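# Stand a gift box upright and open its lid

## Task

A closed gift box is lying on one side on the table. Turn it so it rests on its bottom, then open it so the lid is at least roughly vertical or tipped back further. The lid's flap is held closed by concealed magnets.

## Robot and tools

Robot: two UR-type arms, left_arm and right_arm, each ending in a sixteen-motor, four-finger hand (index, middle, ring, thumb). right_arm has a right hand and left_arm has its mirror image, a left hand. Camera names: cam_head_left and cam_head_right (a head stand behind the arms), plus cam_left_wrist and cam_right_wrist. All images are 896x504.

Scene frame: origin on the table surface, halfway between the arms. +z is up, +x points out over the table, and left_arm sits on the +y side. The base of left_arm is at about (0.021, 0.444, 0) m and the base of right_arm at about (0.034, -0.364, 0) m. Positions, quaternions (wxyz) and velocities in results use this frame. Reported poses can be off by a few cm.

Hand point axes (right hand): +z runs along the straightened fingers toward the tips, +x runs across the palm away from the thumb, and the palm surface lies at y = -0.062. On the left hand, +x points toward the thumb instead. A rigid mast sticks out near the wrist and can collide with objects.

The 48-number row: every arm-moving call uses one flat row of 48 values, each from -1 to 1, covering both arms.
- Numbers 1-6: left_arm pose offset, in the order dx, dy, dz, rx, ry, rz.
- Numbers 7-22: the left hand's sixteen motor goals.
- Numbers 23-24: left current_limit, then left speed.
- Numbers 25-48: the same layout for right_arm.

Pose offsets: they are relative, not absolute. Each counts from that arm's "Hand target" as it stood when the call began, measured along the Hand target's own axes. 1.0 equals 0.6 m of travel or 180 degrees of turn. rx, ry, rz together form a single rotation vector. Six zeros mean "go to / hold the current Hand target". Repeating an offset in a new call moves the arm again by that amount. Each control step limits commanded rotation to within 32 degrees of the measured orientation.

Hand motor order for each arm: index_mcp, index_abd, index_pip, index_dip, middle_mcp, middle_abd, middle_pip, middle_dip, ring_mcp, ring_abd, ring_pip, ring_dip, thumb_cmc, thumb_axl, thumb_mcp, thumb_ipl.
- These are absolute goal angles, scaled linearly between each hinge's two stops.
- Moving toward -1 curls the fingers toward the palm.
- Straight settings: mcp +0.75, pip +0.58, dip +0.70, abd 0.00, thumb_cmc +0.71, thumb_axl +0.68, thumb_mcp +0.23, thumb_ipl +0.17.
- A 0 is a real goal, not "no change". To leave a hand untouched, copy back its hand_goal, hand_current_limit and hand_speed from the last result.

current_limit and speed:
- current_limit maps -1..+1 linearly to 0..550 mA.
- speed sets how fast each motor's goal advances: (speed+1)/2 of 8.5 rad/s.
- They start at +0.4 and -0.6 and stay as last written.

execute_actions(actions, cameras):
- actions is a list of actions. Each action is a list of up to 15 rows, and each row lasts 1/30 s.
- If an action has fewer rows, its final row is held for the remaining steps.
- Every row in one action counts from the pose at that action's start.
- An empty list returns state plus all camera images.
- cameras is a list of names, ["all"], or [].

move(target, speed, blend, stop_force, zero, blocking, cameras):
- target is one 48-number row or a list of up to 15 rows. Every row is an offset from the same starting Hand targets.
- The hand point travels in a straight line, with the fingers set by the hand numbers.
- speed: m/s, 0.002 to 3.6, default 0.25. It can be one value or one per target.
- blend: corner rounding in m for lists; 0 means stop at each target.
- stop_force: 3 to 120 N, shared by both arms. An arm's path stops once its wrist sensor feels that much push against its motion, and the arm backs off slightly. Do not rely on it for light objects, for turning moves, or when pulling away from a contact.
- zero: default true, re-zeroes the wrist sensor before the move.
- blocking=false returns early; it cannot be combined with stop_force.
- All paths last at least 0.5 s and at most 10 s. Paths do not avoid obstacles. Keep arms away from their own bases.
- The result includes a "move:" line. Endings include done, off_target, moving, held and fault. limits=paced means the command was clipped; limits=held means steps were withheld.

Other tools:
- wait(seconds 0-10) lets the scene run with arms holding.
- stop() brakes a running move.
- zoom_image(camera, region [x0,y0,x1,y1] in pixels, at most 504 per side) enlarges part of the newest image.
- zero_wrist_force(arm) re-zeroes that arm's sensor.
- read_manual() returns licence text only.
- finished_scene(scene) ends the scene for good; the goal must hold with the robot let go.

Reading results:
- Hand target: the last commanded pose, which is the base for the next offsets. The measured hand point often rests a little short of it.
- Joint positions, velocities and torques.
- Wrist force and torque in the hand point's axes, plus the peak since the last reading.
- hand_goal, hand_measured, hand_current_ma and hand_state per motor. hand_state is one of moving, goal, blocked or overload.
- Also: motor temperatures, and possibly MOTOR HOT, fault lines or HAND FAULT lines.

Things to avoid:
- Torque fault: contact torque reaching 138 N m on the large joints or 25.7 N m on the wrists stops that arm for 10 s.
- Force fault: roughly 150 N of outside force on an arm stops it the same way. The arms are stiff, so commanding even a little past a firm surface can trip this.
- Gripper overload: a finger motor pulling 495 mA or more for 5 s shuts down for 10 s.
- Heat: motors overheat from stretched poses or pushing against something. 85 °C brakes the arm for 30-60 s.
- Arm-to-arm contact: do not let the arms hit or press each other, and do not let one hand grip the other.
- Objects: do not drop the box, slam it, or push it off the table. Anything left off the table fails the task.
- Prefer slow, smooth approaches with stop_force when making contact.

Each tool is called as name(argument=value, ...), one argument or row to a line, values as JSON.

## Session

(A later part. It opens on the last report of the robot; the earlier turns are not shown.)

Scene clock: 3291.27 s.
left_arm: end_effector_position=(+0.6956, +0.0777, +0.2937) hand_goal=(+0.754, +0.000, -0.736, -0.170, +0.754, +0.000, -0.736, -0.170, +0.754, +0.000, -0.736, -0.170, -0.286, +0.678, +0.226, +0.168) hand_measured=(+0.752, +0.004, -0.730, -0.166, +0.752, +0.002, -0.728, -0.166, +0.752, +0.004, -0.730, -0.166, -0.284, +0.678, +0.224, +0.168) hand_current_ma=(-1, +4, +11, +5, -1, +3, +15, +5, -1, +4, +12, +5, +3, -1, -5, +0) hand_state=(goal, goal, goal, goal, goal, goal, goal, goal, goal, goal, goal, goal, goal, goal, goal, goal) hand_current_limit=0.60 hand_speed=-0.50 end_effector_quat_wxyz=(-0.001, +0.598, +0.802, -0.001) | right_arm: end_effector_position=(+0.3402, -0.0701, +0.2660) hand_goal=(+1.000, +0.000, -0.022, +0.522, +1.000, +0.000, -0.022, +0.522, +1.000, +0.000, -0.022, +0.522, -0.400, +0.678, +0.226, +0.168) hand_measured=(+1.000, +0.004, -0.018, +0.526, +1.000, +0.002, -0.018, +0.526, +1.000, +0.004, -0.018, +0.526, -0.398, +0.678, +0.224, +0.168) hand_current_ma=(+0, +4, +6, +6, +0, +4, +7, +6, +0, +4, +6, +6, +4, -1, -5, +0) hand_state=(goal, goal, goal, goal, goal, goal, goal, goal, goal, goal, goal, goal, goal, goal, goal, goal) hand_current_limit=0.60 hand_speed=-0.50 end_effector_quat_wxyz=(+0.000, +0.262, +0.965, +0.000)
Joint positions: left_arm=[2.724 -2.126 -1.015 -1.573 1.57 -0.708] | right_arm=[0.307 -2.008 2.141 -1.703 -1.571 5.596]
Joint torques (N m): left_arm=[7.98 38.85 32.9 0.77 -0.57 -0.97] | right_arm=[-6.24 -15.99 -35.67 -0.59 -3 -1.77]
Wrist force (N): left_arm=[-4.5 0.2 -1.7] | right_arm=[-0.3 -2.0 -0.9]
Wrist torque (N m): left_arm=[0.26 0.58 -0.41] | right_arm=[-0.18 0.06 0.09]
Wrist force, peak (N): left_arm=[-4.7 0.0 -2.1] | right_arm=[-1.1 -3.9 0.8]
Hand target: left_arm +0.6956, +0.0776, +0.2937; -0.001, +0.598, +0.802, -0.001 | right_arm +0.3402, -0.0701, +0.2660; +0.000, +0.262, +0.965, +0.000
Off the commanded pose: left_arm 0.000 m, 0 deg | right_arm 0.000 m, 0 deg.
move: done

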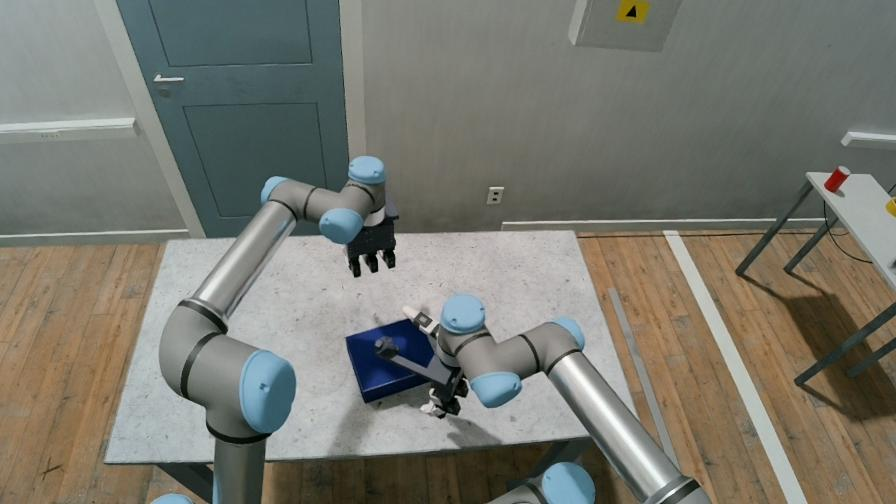

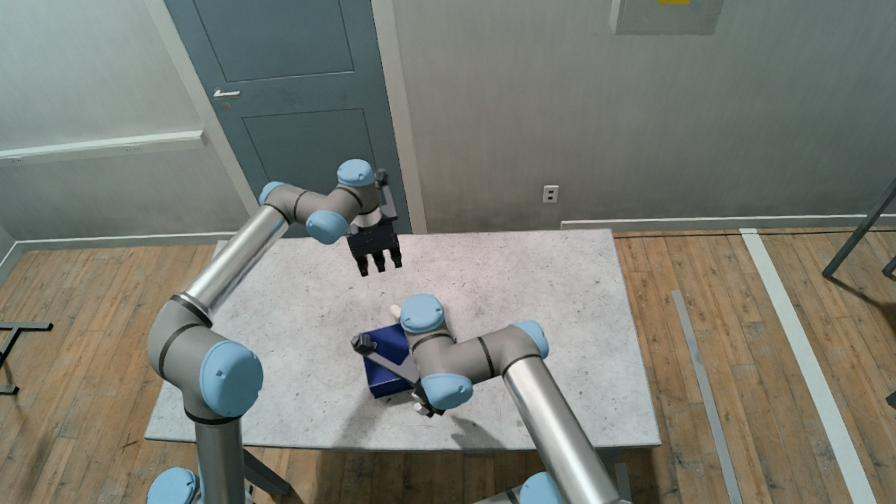

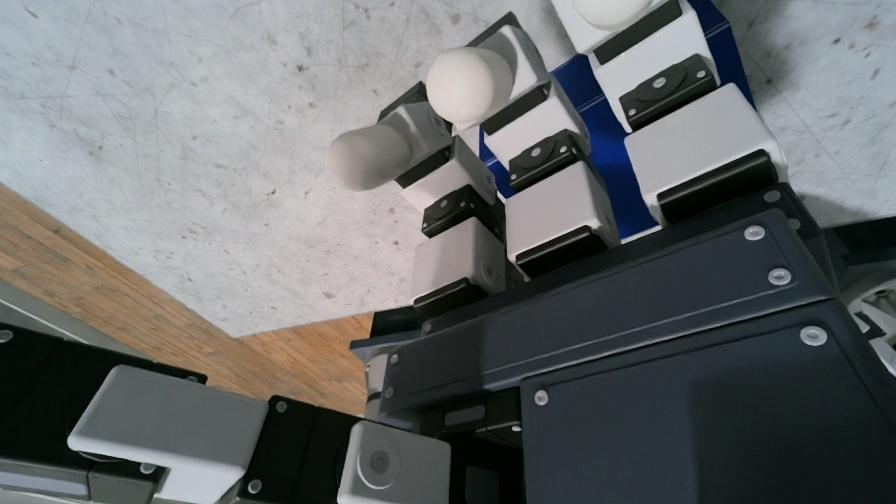

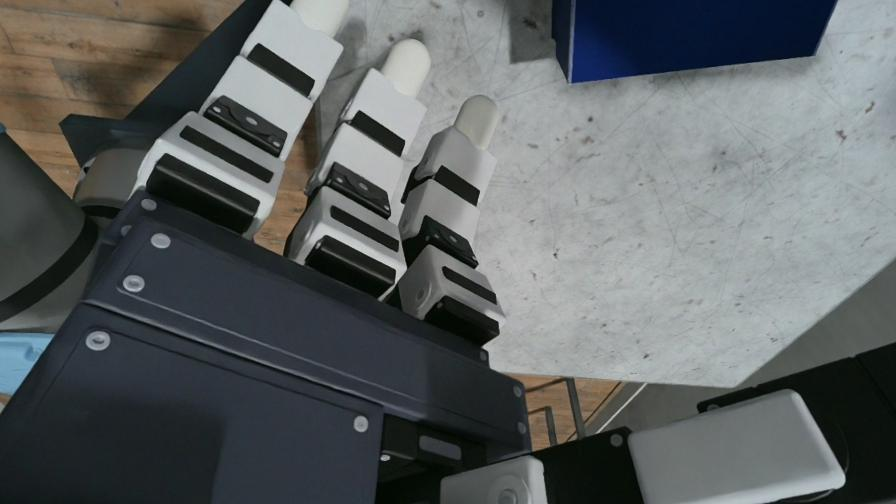

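move(
  target=[
    [0.375,0.024,0,0,0,0,1,0,1,0.116,1,0,1,0.116,1,0,1,0.116,0.714,0.678,0.226,0.168,0.6,-0.5,-0.152,-0.259,-0.023,0,0,0,1,0,1,0.116,1,0,1,0.116,1,0,1,0.116,0.714,0.678,0.226,0.168,0.6,-0.5],
    [0.48,-0.199,0.073,-0.305,-0.409,0.479,1,0,1,0.116,1,0,1,0.116,1,0,1,0.116,0.714,0.678,0.226,0.168,0.6,-0.5,-0.441,-0.224,0.027,-0.4386,0.119,-0.139,1,0,1,0.116,1,0,1,0.116,1,0,1,0.116,0.714,0.678,0.226,0.168,0.6,-0.5],
  ],
  speed=0.2,
  cameras=["all"],
)

Scene clock: 3319.13 s.
left_arm: end_effector_position=(+0.4988, +0.3195, +0.2504) hand_goal=(+1.000, +0.000, +1.000, +0.116, +1.000, +0.000, +1.000, +0.116, +1.000, +0.000, +1.000, +0.116, +0.714, +0.678, +0.226, +0.168) hand_measured=(+1.000, +0.004, +0.998, +0.114, +1.000, +0.002, +0.998, +0.114, +1.000, +0.004, +0.998, +0.114, +0.722, +0.678, +0.224, +0.168) hand_current_ma=(+0, +4, -1, -3, +0, +3, -2, -4, +0, +4, -1, -3, +14, -1, -5, +0) hand_state=(goal, goal, goal, goal, goal, goal, goal, goal, goal, goal, goal, goal, goal, goal, goal, goal) hand_current_limit=0.60 hand_speed=-0.50 end_effector_quat_wxyz=(+0.649, +0.760, +0.001, -0.001) | right_arm: end_effector_position=(+0.5006, -0.3198, +0.2499) hand_goal=(+1.000, +0.000, +1.000, +0.116, +1.000, +0.000, +1.000, +0.116, +1.000, +0.000, +1.000, +0.116, +0.714, +0.678, +0.226, +0.168) hand_measured=(+1.000, +0.004, +0.998, +0.118, +1.000, +0.002, +0.998, +0.118, +1.000, +0.002, +0.998, +0.120, +0.722, +0.678, +0.224, +0.168) hand_current_ma=(+0, +4, -2, +5, +0, +4, -2, +5, +0, +4, -2, +5, +15, -1, -5, +0) hand_state=(goal, goal, goal, goal, goal, goal, goal, goal, goal, goal, goal, goal, goal, goal, goal, goal) hand_current_limit=0.60 hand_speed=-0.50 end_effector_quat_wxyz=(+0.000, +0.001, +0.761, +0.649)
Joint positions: left_arm=[3.679 -1.892 -2.002 -2.089 0.557 2.883] | right_arm=[-0.742 -1.211 1.941 -0.973 -0.709 3.329]
Joint torques (N m): left_arm=[-7.08 18.31 23.95 -2.4 1.16 1.91] | right_arm=[6.88 -16.18 -26.7 2.67 3.35 -1.79]
Wrist force (N): left_arm=[-5.1 1.0 -0.1] | right_arm=[-1.9 -2.4 -1.8]
Wrist torque (N m): left_arm=[0.12 0.66 -0.70] | right_arm=[0.03 0.43 0.05]
Wrist force, peak (N): left_arm=[-5.6 0.3 -1.4] | right_arm=[-1.8 -2.9 -1.8]
Hand target: left_arm +0.4988, +0.3195, +0.2504; +0.650, +0.760, +0.000, -0.001 | right_arm +0.5006, -0.3198, +0.2499; +0.000, +0.001, +0.761, +0.649
Off the commanded pose: left_arm 0.000 m, 0 deg | right_arm 0.000 m, 0 deg.
move: done

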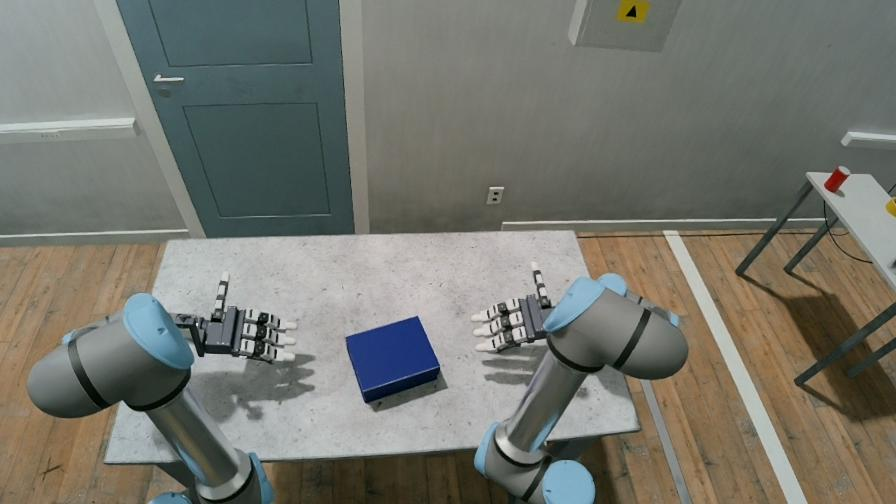

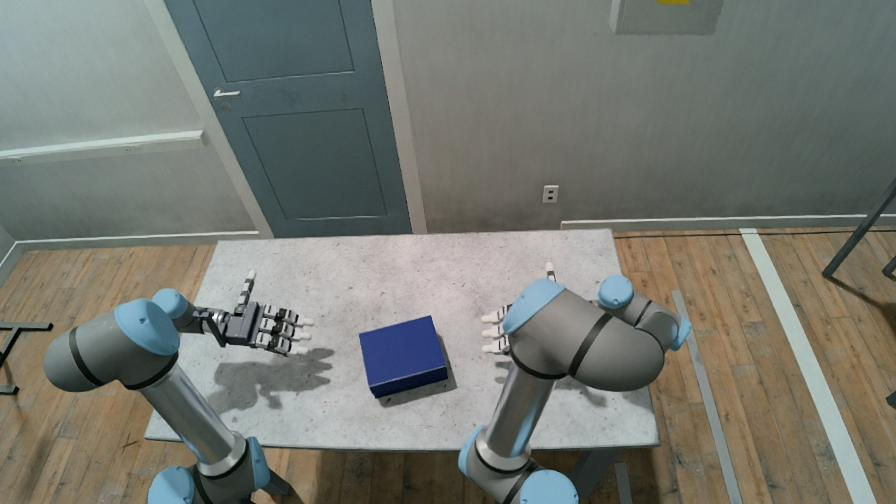

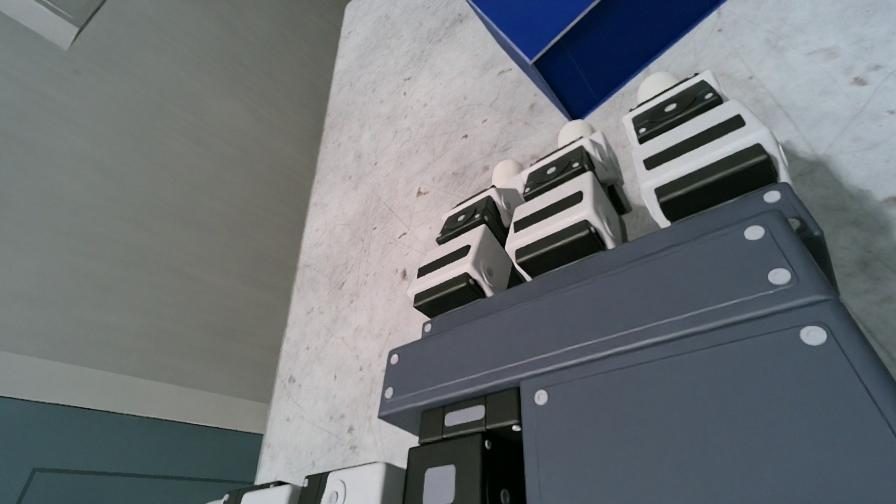

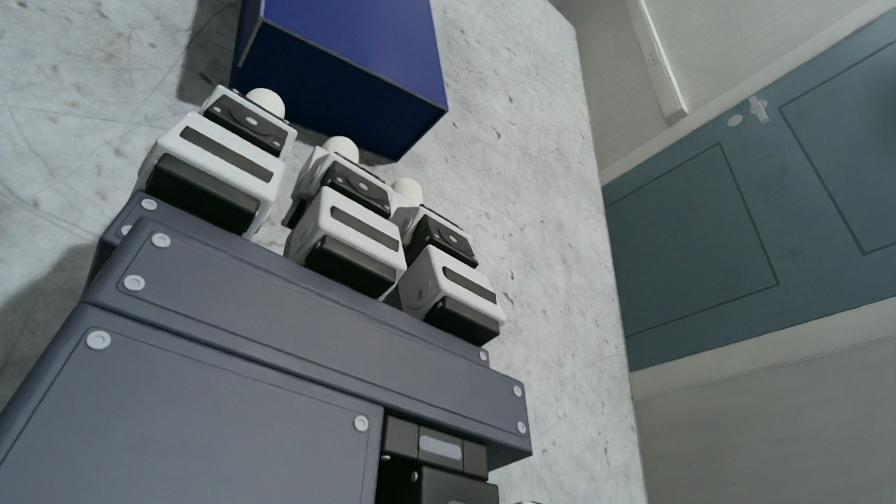

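move(
  target=[
    [-0.073,-0.129,0.1554,0,0,0,1,0,1,0.116,1,0,1,0.116,1,0,1,0.116,0.714,0.678,0.226,0.168,0.6,-0.5,0.073,-0.129,0.1554,0,0,0,1,0,1,0.116,1,0,1,0.116,1,0,1,0.116,0.714,0.678,0.226,0.168,0.6,-0.5],
  ],
  speed=0.15,
)

move(
  target=[
    [0,-0.0125,0.0790,0,0,0,1,0,1,0.116,1,0,1,0.116,1,0,1,0.116,0.714,0.678,0.226,0.168,0.6,-0.5,0,0.0125,0.0790,0,0,0,1,0,1,0.116,1,0,1,0.116,1,0,1,0.116,0.714,0.678,0.226,0.168,0.6,-0.5],
  ],
  speed=0.03,
  stop_force=12,
  cameras=["all"],
)

Scene clock: 3337.10 s.
left_arm: end_effector_position=(+0.4548, +0.2396, +0.1595) hand_goal=(+1.000, +0.000, +1.000, +0.116, +1.000, +0.000, +1.000, +0.116, +1.000, +0.000, +1.000, +0.116, +0.714, +0.678, +0.226, +0.168) hand_measured=(+1.000, +0.004, +0.998, +0.114, +1.000, +0.002, +0.998, +0.114, +1.000, +0.004, +0.998, +0.114, +0.722, +0.678, +0.224, +0.168) hand_current_ma=(+0, +4, -1, -3, +0, +3, -2, -4, +0, +4, -1, -3, +15, -1, -5, +0) hand_state=(goal, goal, goal, goal, goal, goal, goal, goal, goal, goal, goal, goal, goal, goal, goal, goal) hand_current_limit=0.60 hand_speed=-0.50 end_effector_quat_wxyz=(+0.650, +0.760, +0.000, -0.001) | right_arm: end_effector_position=(+0.4568, -0.2398, +0.1589) hand_goal=(+1.000, +0.000, +1.000, +0.116, +1.000, +0.000, +1.000, +0.116, +1.000, +0.000, +1.000, +0.116, +0.714, +0.678, +0.226, +0.168) hand_measured=(+1.000, +0.002, +0.998, +0.118, +1.000, +0.002, +0.998, +0.118, +1.000, +0.002, +0.998, +0.120, +0.722, +0.678, +0.224, +0.168) hand_current_ma=(+0, +4, -2, +5, +0, +4, -2, +5, +0, +4, -2, +5, +16, -1, -5, +0) hand_state=(goal, goal, goal, goal, goal, goal, goal, goal, goal, goal, goal, goal, goal, goal, goal, goal) hand_current_limit=0.60 hand_speed=-0.50 end_effector_quat_wxyz=(+0.000, +0.001, +0.761, +0.649)
Joint positions: left_arm=[3.557 -1.986 -2.242 -1.681 0.442 2.799] | right_arm=[-0.656 -1.144 2.205 -1.332 -0.626 3.364]
Joint torques (N m): left_arm=[-6.95 17.28 -2.03 2.26 -2.26 -1.14] | right_arm=[6.89 -14.33 -0.66 -1.49 3.38 2.28]
Wrist force (N): left_arm=[-5.2 1.0 -0.1] | right_arm=[-1.6 -2.7 -1.8]
Wrist torque (N m): left_arm=[0.11 0.71 -0.52] | right_arm=[0.02 0.42 -0.21]
Wrist force, peak (N): left_arm=[-5.5 1.4 -0.1] | right_arm=[-1.8 -3.1 -1.8]
Hand target: left_arm +0.4548, +0.2395, +0.1594; +0.650, +0.760, +0.000, -0.001 | right_arm +0.4568, -0.2398, +0.1589; +0.000, +0.001, +0.761, +0.649
Off the commanded pose: left_arm 0.000 m, 0 deg | right_arm 0.000 m, 0 deg.
move: done

Scene clock: 3339.77 s.
left_arm: end_effector_position=(+0.4547, +0.2008, +0.1470) hand_goal=(+1.000, +0.000, +1.000, +0.116, +1.000, +0.000, +1.000, +0.116, +1.000, +0.000, +1.000, +0.116, +0.714, +0.678, +0.226, +0.168) hand_measured=(+0.964, +0.016, +0.998, +0.120, +0.964, +0.002, +0.994, +0.114, +0.966, +0.002, +0.996, +0.114, +0.722, +0.678, +0.224, +0.168) hand_current_ma=(-106, +28, -3, +5, -104, +3, -12, -4, -103, +3, -7, -3, +15, -1, -5, +0) hand_state=(blocked, goal, goal, goal, blocked, goal, goal, goal, blocked, goal, goal, goal, goal, goal, goal, goal) hand_current_limit=0.60 hand_speed=-0.50 end_effector_quat_wxyz=(+0.650, +0.760, +0.000, -0.001) | right_arm: end_effector_position=(+0.4567, -0.1983, +0.1589) hand_goal=(+1.000, +0.000, +1.000, +0.116, +1.000, +0.000, +1.000, +0.116, +1.000, +0.000, +1.000, +0.116, +0.714, +0.678, +0.226, +0.168) hand_measured=(+1.000, +0.002, +0.998, +0.118, +1.000, -0.002, +1.000, +0.118, +1.000, -0.004, +0.998, +0.118, +0.722, +0.678, +0.224, +0.168) hand_current_ma=(+0, +4, -2, +5, +0, -4, +0, +3, +0, -4, -2, +4, +16, -1, -5, +0) hand_state=(goal, goal, goal, goal, goal, goal, goal, goal, goal, goal, goal, goal, goal, goal, goal, goal) hand_current_limit=0.60 hand_speed=-0.50 end_effector_quat_wxyz=(+0.000, +0.000, +0.761, +0.649)
Joint positions: left_arm=[3.465 -2.018 -2.272 -1.532 0.357 2.705] | right_arm=[-0.566 -1.161 2.243 -1.392 -0.54 3.411]
Joint torques (N m): left_arm=[8.89 41.25 17.26 -1.16 1.74 1.74] | right_arm=[-6.14 -12.95 -20.75 2.1 -2.48 -1.93]
Wrist force (N): left_arm=[-4.8 8.3 -0.2] | right_arm=[-1.7 -2.9 -2.1]
Wrist torque (N m): left_arm=[-0.13 0.75 -0.76] | right_arm=[-0.02 0.44 0.05]
Wrist force, peak (N): left_arm=[-5.1 31.0 -20.6] | right_arm=[0.0 -1.0 -16.7]
Hand target: left_arm +0.4547, +0.2008, +0.1470; +0.650, +0.760, +0.000, -0.001 (not the last commanded pose) | right_arm +0.4567, -0.1983, +0.1589; +0.000, +0.000, +0.761, +0.649 (not the last commanded pose)
Off the commanded pose: left_arm 0.007 m, 0 deg | right_arm 0.007 m, 0 deg.
move: contact (left_arm, right_arm)

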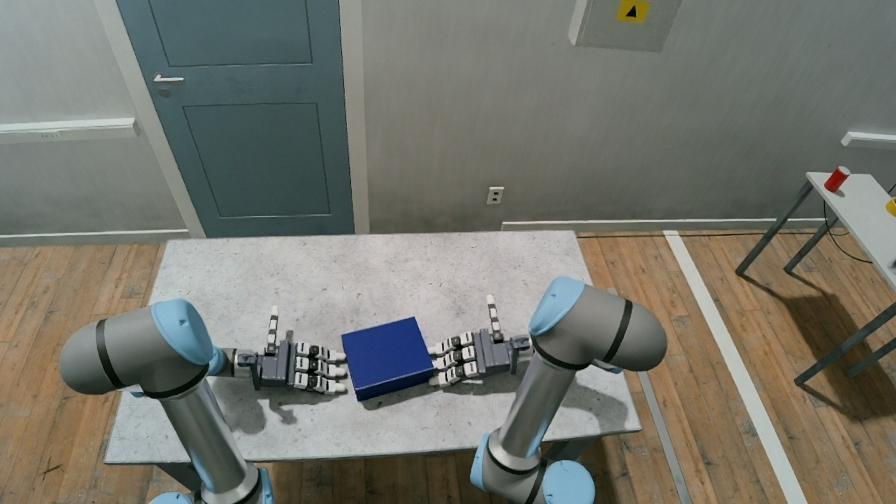

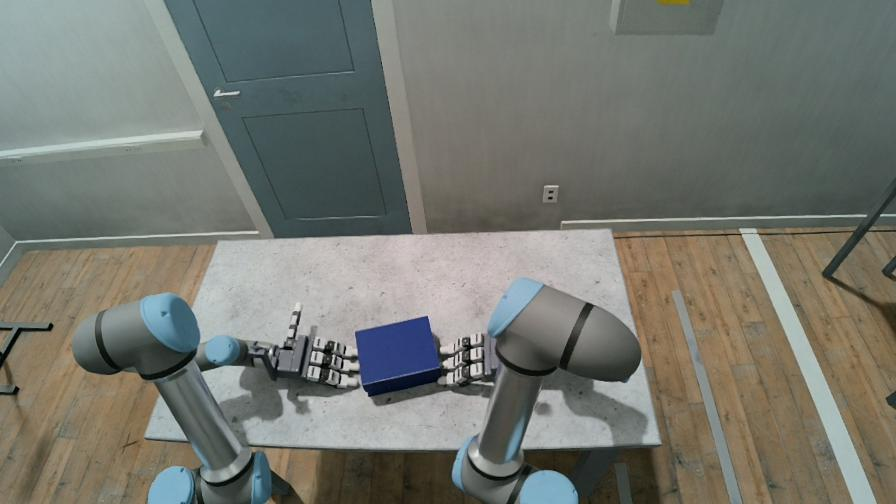

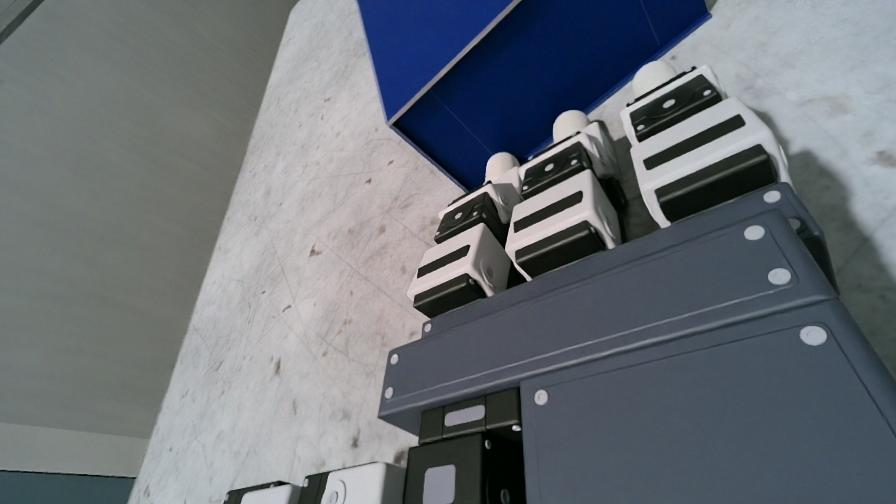

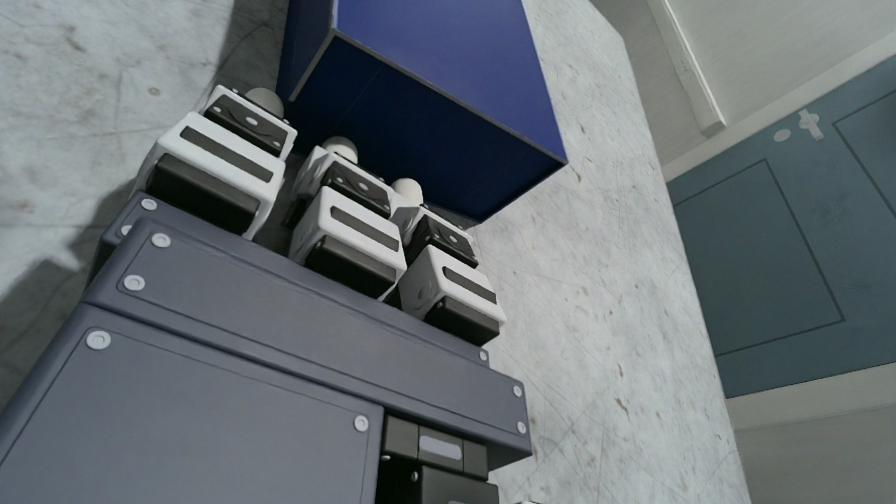

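move(
  target=[
    [0,0.0205,-0.0045,0,0,0,1,0,1,0.116,1,0,1,0.116,1,0,1,0.116,0.714,0.678,0.226,0.168,0.6,-0.5,0,0,0,0,0,0,1,0,1,0.116,1,0,1,0.116,1,0,1,0.116,0.714,0.678,0.226,0.168,0.6,-0.5],
  ],
  speed=0.03,
)

move(
  target=[
    [0,0.0083,0.0527,0,0,0,1,0,1,0.116,1,0,1,0.116,1,0,1,0.116,0.714,0.678,0.226,0.168,0.6,-0.5,0,0.0083,0.0527,0,0,0,1,0,1,0.116,1,0,1,0.116,1,0,1,0.116,0.714,0.678,0.226,0.168,0.6,-0.5],
  ],
  speed=0.03,
  stop_force=20,
  cameras=["all"],
)

Scene clock: 3352.47 s.
left_arm: end_effector_position=(+0.4547, +0.2016, +0.1595) hand_goal=(+1.000, +0.000, +1.000, +0.116, +1.000, +0.000, +1.000, +0.116, +1.000, +0.000, +1.000, +0.116, +0.714, +0.678, +0.226, +0.168) hand_measured=(+1.000, +0.004, +0.998, +0.120, +1.000, +0.002, +0.998, +0.114, +1.000, +0.002, +0.998, +0.114, +0.722, +0.678, +0.224, +0.168) hand_current_ma=(+0, +5, -1, +5, +0, +3, -2, -4, +0, +3, -1, -3, +15, -1, -5, +0) hand_state=(goal, goal, goal, goal, goal, goal, goal, goal, goal, goal, goal, goal, goal, goal, goal, goal) hand_current_limit=0.60 hand_speed=-0.50 end_effector_quat_wxyz=(+0.650, +0.760, +0.000, -0.001) | right_arm: end_effector_position=(+0.4567, -0.1983, +0.1589) hand_goal=(+1.000, +0.000, +1.000, +0.116, +1.000, +0.000, +1.000, +0.116, +1.000, +0.000, +1.000, +0.116, +0.714, +0.678, +0.226, +0.168) hand_measured=(+1.000, +0.002, +0.998, +0.118, +1.000, -0.002, +1.000, +0.118, +1.000, -0.004, +0.998, +0.118, +0.722, +0.678, +0.224, +0.168) hand_current_ma=(+0, +4, -2, +5, +0, -4, +0, +3, +0, -4, -2, +4, +16, -1, -5, +0) hand_state=(goal, goal, goal, goal, goal, goal, goal, goal, goal, goal, goal, goal, goal, goal, goal, goal) hand_current_limit=0.60 hand_speed=-0.50 end_effector_quat_wxyz=(+0.000, +0.000, +0.761, +0.649)
Joint positions: left_arm=[3.466 -1.983 -2.269 -1.573 0.359 2.707] | right_arm=[-0.566 -1.161 2.243 -1.392 -0.54 3.411]
Joint torques (N m): left_arm=[7.5 43.16 19.78 -1.46 1 1.77] | right_arm=[-6.12 -13.31 -20.98 2.11 -2.44 -1.82]
Wrist force (N): left_arm=[-5.6 1.4 -0.2] | right_arm=[-1.6 -2.9 -2.0]
Wrist torque (N m): left_arm=[0.19 0.77 -0.74] | right_arm=[-0.05 0.42 0.06]
Wrist force, peak (N): left_arm=[-5.0 9.3 -0.1] | right_arm=[-1.9 -3.2 -1.8]
Hand target: left_arm +0.4547, +0.2016, +0.1595; +0.650, +0.760, +0.000, -0.001 | right_arm +0.4567, -0.1983, +0.1589; +0.000, +0.000, +0.761, +0.649
Off the commanded pose: left_arm 0.000 m, 0 deg | right_arm 0.000 m, 0 deg.
move: done

Scene clock: 3353.87 s.
left_arm: end_effector_position=(+0.4548, +0.1962, +0.1597) hand_goal=(+1.000, +0.000, +1.000, +0.116, +1.000, +0.000, +1.000, +0.116, +1.000, +0.000, +1.000, +0.116, +0.714, +0.678, +0.226, +0.168) hand_measured=(+1.000, +0.100, +1.000, +0.124, +1.000, +0.002, +0.998, +0.114, +1.000, +0.002, +0.998, +0.114, +0.722, +0.678, +0.224, +0.168) hand_current_ma=(+1, +305, +0, +14, +0, +3, -2, -4, +0, +3, -1, -3, +15, -1, -4, +0) hand_state=(goal, blocked, goal, goal, goal, goal, goal, goal, goal, goal, goal, goal, goal, goal, goal, goal) hand_current_limit=0.60 hand_speed=-0.50 end_effector_quat_wxyz=(+0.650, +0.760, +0.000, -0.001) | right_arm: end_effector_position=(+0.4567, -0.1932, +0.1589) hand_goal=(+1.000, +0.000, +1.000, +0.116, +1.000, +0.000, +1.000, +0.116, +1.000, +0.000, +1.000, +0.116, +0.714, +0.678, +0.226, +0.168) hand_measured=(+1.000, +0.002, +0.998, +0.118, +1.000, -0.038, +1.000, +0.118, +1.000, -0.038, +0.998, +0.118, +0.722, +0.678, +0.224, +0.168) hand_current_ma=(+0, +4, -1, +5, +1, -94, +0, +4, +0, -96, -3, +1, +16, -1, -5, +0) hand_state=(goal, goal, goal, goal, goal, blocked, goal, goal, goal, blocked, goal, goal, goal, goal, goal, goal) hand_current_limit=0.60 hand_speed=-0.50 end_effector_quat_wxyz=(+0.000, +0.000, +0.761, +0.649)
Joint positions: left_arm=[3.453 -1.983 -2.272 -1.554 0.347 2.691] | right_arm=[-0.554 -1.162 2.247 -1.401 -0.529 3.418]
Joint torques (N m): left_arm=[5.17 27.99 18.66 -1.79 1.4 1.75] | right_arm=[-5.08 -12.25 -20.57 2.01 -1.86 -2]
Wrist force (N): left_arm=[-3.9 1.4 -4.0] | right_arm=[0.3 -2.1 -6.4]
Wrist torque (N m): left_arm=[0.72 1.11 -0.56] | right_arm=[0.49 0.70 0.29]
Wrist force, peak (N): left_arm=[-2.4 2.2 -20.6] | right_arm=[3.1 -0.7 -23.5]
Hand target: left_arm +0.4548, +0.1962, +0.1597; +0.650, +0.760, +0.000, -0.001 (not the last commanded pose) | right_arm +0.4567, -0.1932, +0.1589; +0.000, +0.000, +0.761, +0.649 (not the last commanded pose)
Off the commanded pose: left_arm 0.027 m, 0 deg | right_arm 0.027 m, 0 deg.
move: contact (left_arm, right_arm)

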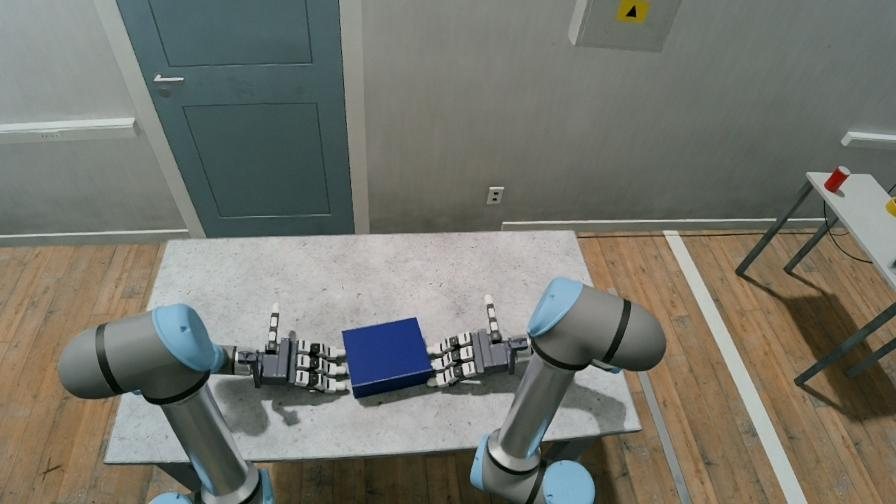

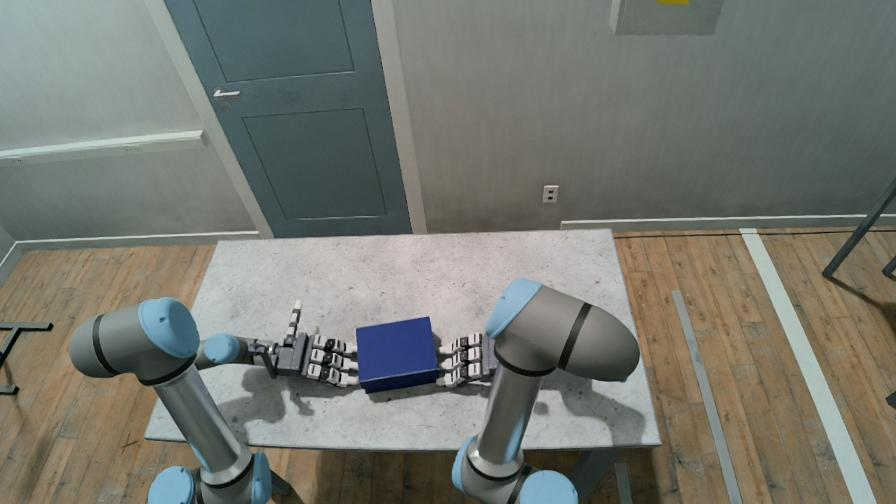

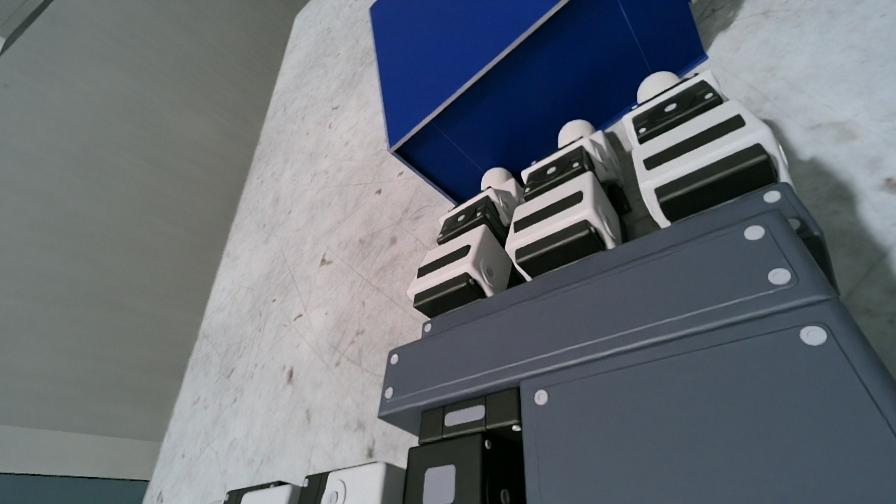

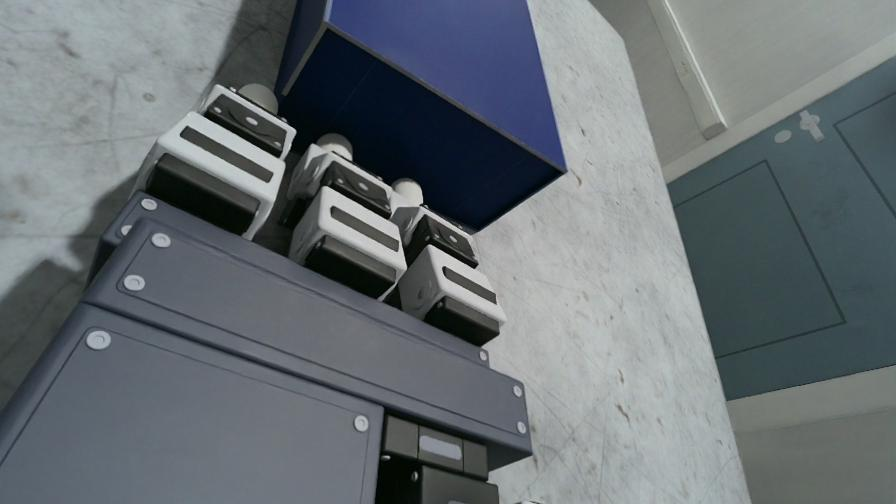

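move(
  target=[
    [0,0.0021,0.0132,0,0,0,1,0,1,0.116,1,0,1,0.116,1,0,1,0.116,0.714,0.678,0.226,0.168,0.7,-0.5,0,0.0021,0.0132,0,0,0,1,0,1,0.116,1,0,1,0.116,1,0,1,0.116,0.714,0.678,0.226,0.168,0.7,-0.5],
  ],
  speed=0.02,
  stop_force=40,
  cameras=["cam_head_left","cam_right_wrist"],
)

Scene clock: 3361.67 s.
left_arm: end_effector_position=(+0.4548, +0.1883, +0.1597) hand_goal=(+1.000, +0.000, +1.000, +0.116, +1.000, +0.000, +1.000, +0.116, +1.000, +0.000, +1.000, +0.116, +0.714, +0.678, +0.226, +0.168) hand_measured=(+1.002, +0.304, +1.000, +0.152, +1.002, +0.020, +1.002, +0.108, +1.000, +0.002, +0.998, +0.114, +0.722, +0.678, +0.224, +0.168) hand_current_ma=(+2, +467, +1, +97, +3, +40, +1, -16, +0, +3, -1, -3, +15, -1, -4, +0) hand_state=(goal, blocked, goal, blocked, goal, blocked, goal, goal, goal, goal, goal, goal, goal, goal, goal, goal) hand_current_limit=0.70 hand_speed=-0.50 end_effector_quat_wxyz=(+0.650, +0.760, +0.000, -0.001) | right_arm: end_effector_position=(+0.4567, -0.1852, +0.1589) hand_goal=(+1.000, +0.000, +1.000, +0.116, +1.000, +0.000, +1.000, +0.116, +1.000, +0.000, +1.000, +0.116, +0.714, +0.678, +0.226, +0.168) hand_measured=(+1.000, +0.002, +0.998, +0.118, +1.002, -0.076, +1.002, +0.114, +1.000, -0.060, +1.000, +0.114, +0.722, +0.678, +0.224, +0.168) hand_current_ma=(+0, +4, -1, +5, +4, -225, +2, -1, +0, -170, +0, -1, +16, -1, -5, +0) hand_state=(goal, goal, goal, goal, goal, blocked, goal, goal, goal, blocked, goal, goal, goal, goal, goal, goal) hand_current_limit=0.70 hand_speed=-0.50 end_effector_quat_wxyz=(+0.000, +0.000, +0.761, +0.649)
Joint positions: left_arm=[3.434 -1.983 -2.278 -1.522 0.33 2.663] | right_arm=[-0.536 -1.165 2.254 -1.415 -0.512 3.429]
Joint torques (N m): left_arm=[-14.67 14.09 -7.35 -4.13 0.25 2.05] | right_arm=[16.42 -32.79 5.68 1.17 4.64 1.09]
Wrist force (N): left_arm=[-1.8 2.4 -44.9] | right_arm=[3.1 1.5 -48.4]
Wrist torque (N m): left_arm=[5.79 1.11 -0.34] | right_arm=[5.30 2.51 0.61]
Wrist force, peak (N): left_arm=[-1.8 0.8 -45.2] | right_arm=[3.2 1.5 -48.5]
Hand target: left_arm +0.4548, +0.1884, +0.1597; +0.650, +0.760, +0.000, -0.001 | right_arm +0.4567, -0.1853, +0.1589; +0.000, +0.000, +0.761, +0.649
Off the commanded pose: left_arm 0.000 m, 0 deg | right_arm 0.000 m, 0 deg.
move: contact (left_arm, right_arm)
Images, in order (width x height): cam_head_left 896x504, cam_right_wrist 896x504.

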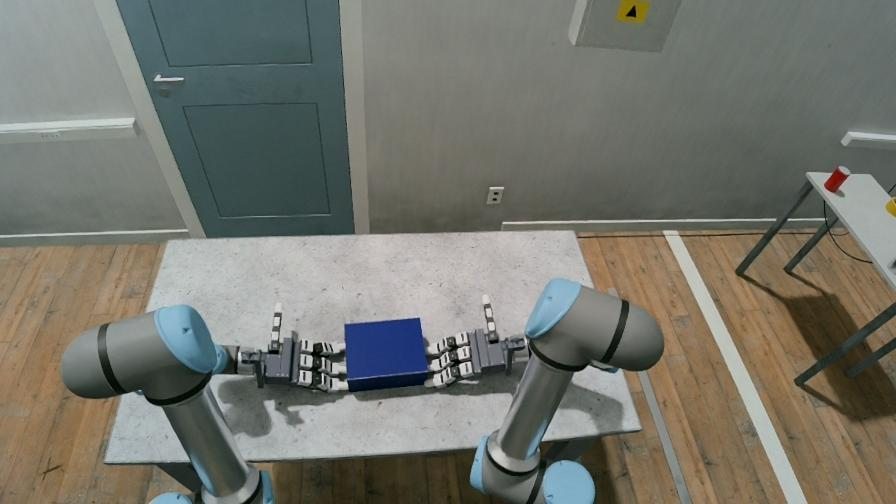

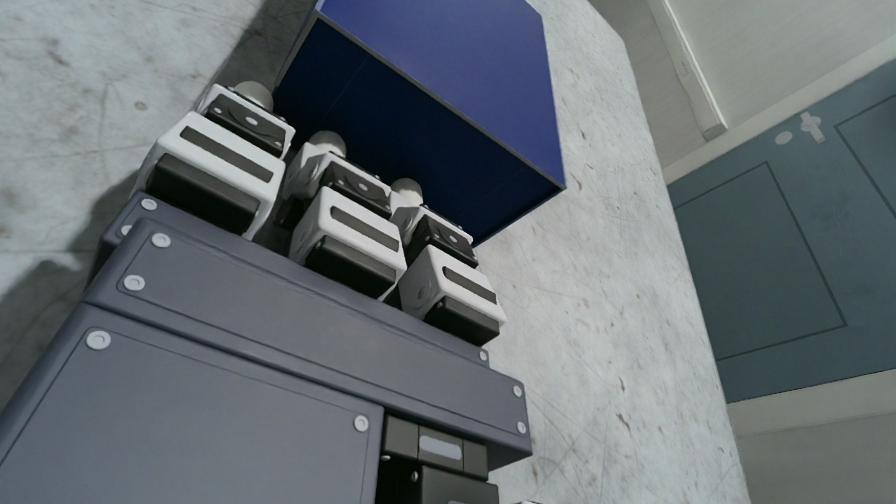

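move(
  target=[
    [0,-0.0052,-0.033,0,0,0,1,0,1,0.116,1,0,1,0.116,1,0,1,0.116,0.714,0.678,0.226,0.168,0.7,-0.5,0,-0.0052,-0.033,0,0,0,1,0,1,0.116,1,0,1,0.116,1,0,1,0.116,0.714,0.678,0.226,0.168,0.7,-0.5],
  ],
  speed=0.05,
  cameras=["cam_head_left","cam_right_wrist"],
)

zoom_image(
  camera="cam_right_wrist",
  region=[180, 0, 600, 300],
)

zoom_image(
  camera="cam_head_left",
  region=[270, 280, 510, 420],
)

Scene clock: 3377.57 s.
left_arm: end_effector_position=(+0.4549, +0.2083, +0.1597) hand_goal=(+1.000, +0.000, +1.000, +0.116, +1.000, +0.000, +1.000, +0.116, +1.000, +0.000, +1.000, +0.116, +0.714, +0.678, +0.226, +0.168) hand_measured=(+1.000, +0.004, +1.000, +0.120, +1.000, +0.004, +1.000, +0.114, +1.000, +0.002, +0.998, +0.114, +0.722, +0.678, +0.224, +0.168) hand_current_ma=(+0, +5, +0, +5, +0, +4, +0, -4, +0, +3, -1, -3, +15, -1, -4, +0) hand_state=(goal, goal, goal, goal, goal, goal, goal, goal, goal, goal, goal, goal, goal, goal, goal, goal) hand_current_limit=0.70 hand_speed=-0.50 end_effector_quat_wxyz=(+0.650, +0.760, +0.000, -0.001) | right_arm: end_effector_position=(+0.4567, -0.2052, +0.1589) hand_goal=(+1.000, +0.000, +1.000, +0.116, +1.000, +0.000, +1.000, +0.116, +1.000, +0.000, +1.000, +0.116, +0.714, +0.678, +0.226, +0.168) hand_measured=(+1.000, +0.002, +0.998, +0.118, +1.000, -0.002, +1.000, +0.120, +1.000, -0.004, +1.000, +0.116, +0.722, +0.678, +0.224, +0.168) hand_current_ma=(+0, +4, -1, +5, +0, -4, +0, +7, +0, -4, +0, -1, +16, -1, -5, +0) hand_state=(goal, goal, goal, goal, goal, goal, goal, goal, goal, goal, goal, goal, goal, goal, goal, goal) hand_current_limit=0.70 hand_speed=-0.50 end_effector_quat_wxyz=(+0.000, +0.000, +0.761, +0.649)
Joint positions: left_arm=[3.483 -1.983 -2.263 -1.597 0.373 2.727] | right_arm=[-0.581 -1.158 2.237 -1.381 -0.555 3.402]
Joint torques (N m): left_arm=[6.07 17.03 20.05 -1.77 0.77 1.8] | right_arm=[-6.41 -12.63 -21.08 2.19 -2.42 -1.91]
Wrist force (N): left_arm=[-5.2 2.0 -0.3] | right_arm=[-1.7 -2.7 -2.2]
Wrist torque (N m): left_arm=[0.27 0.70 -0.71] | right_arm=[0.00 0.43 0.04]
Wrist force, peak (N): left_arm=[-1.4 1.8 -45.2] | right_arm=[3.1 1.5 -48.5]
Hand target: left_arm +0.4549, +0.2084, +0.1597; +0.650, +0.760, +0.000, -0.001 | right_arm +0.4567, -0.2053, +0.1589; +0.000, +0.000, +0.761, +0.649
Off the commanded pose: left_arm 0.000 m, 0 deg | right_arm 0.000 m, 0 deg.
move: done
Images, in order (width x height): cam_head_left 896x504, cam_right_wrist 896x504.

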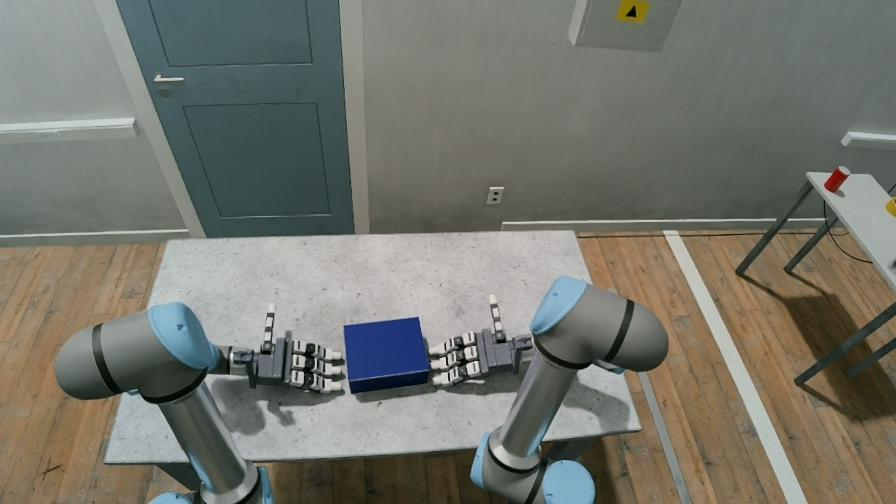

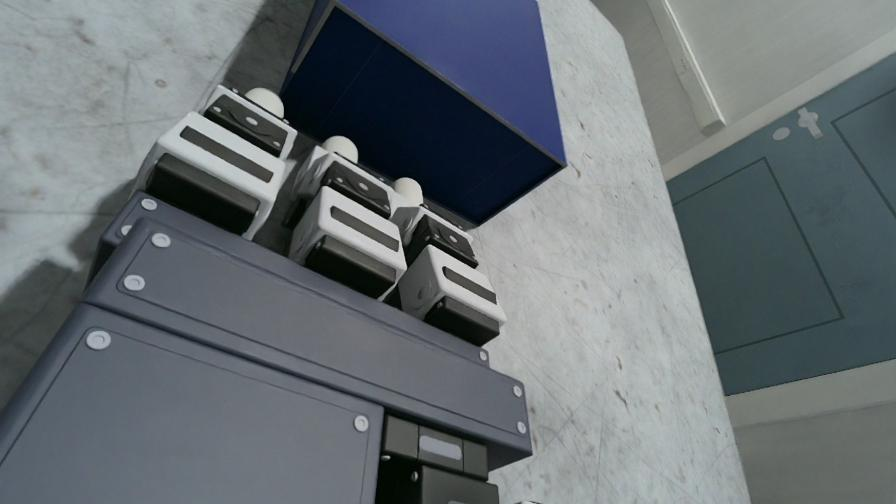

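Scaled by 1.200 from the camera's 896x504 image, which has a finer 1280x720 frame.

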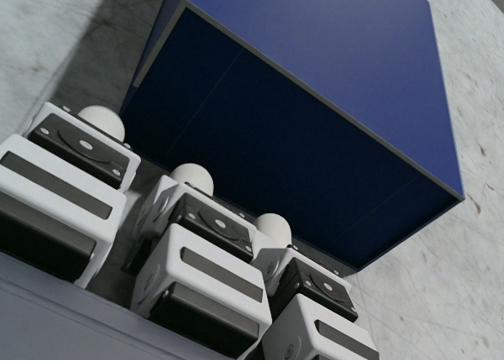

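Scaled by 2.100 from the camera's 896x504 image, which has a finer 1280x720 frame.

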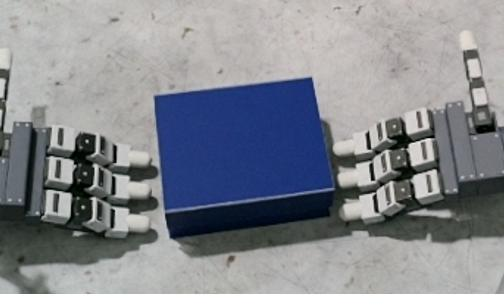

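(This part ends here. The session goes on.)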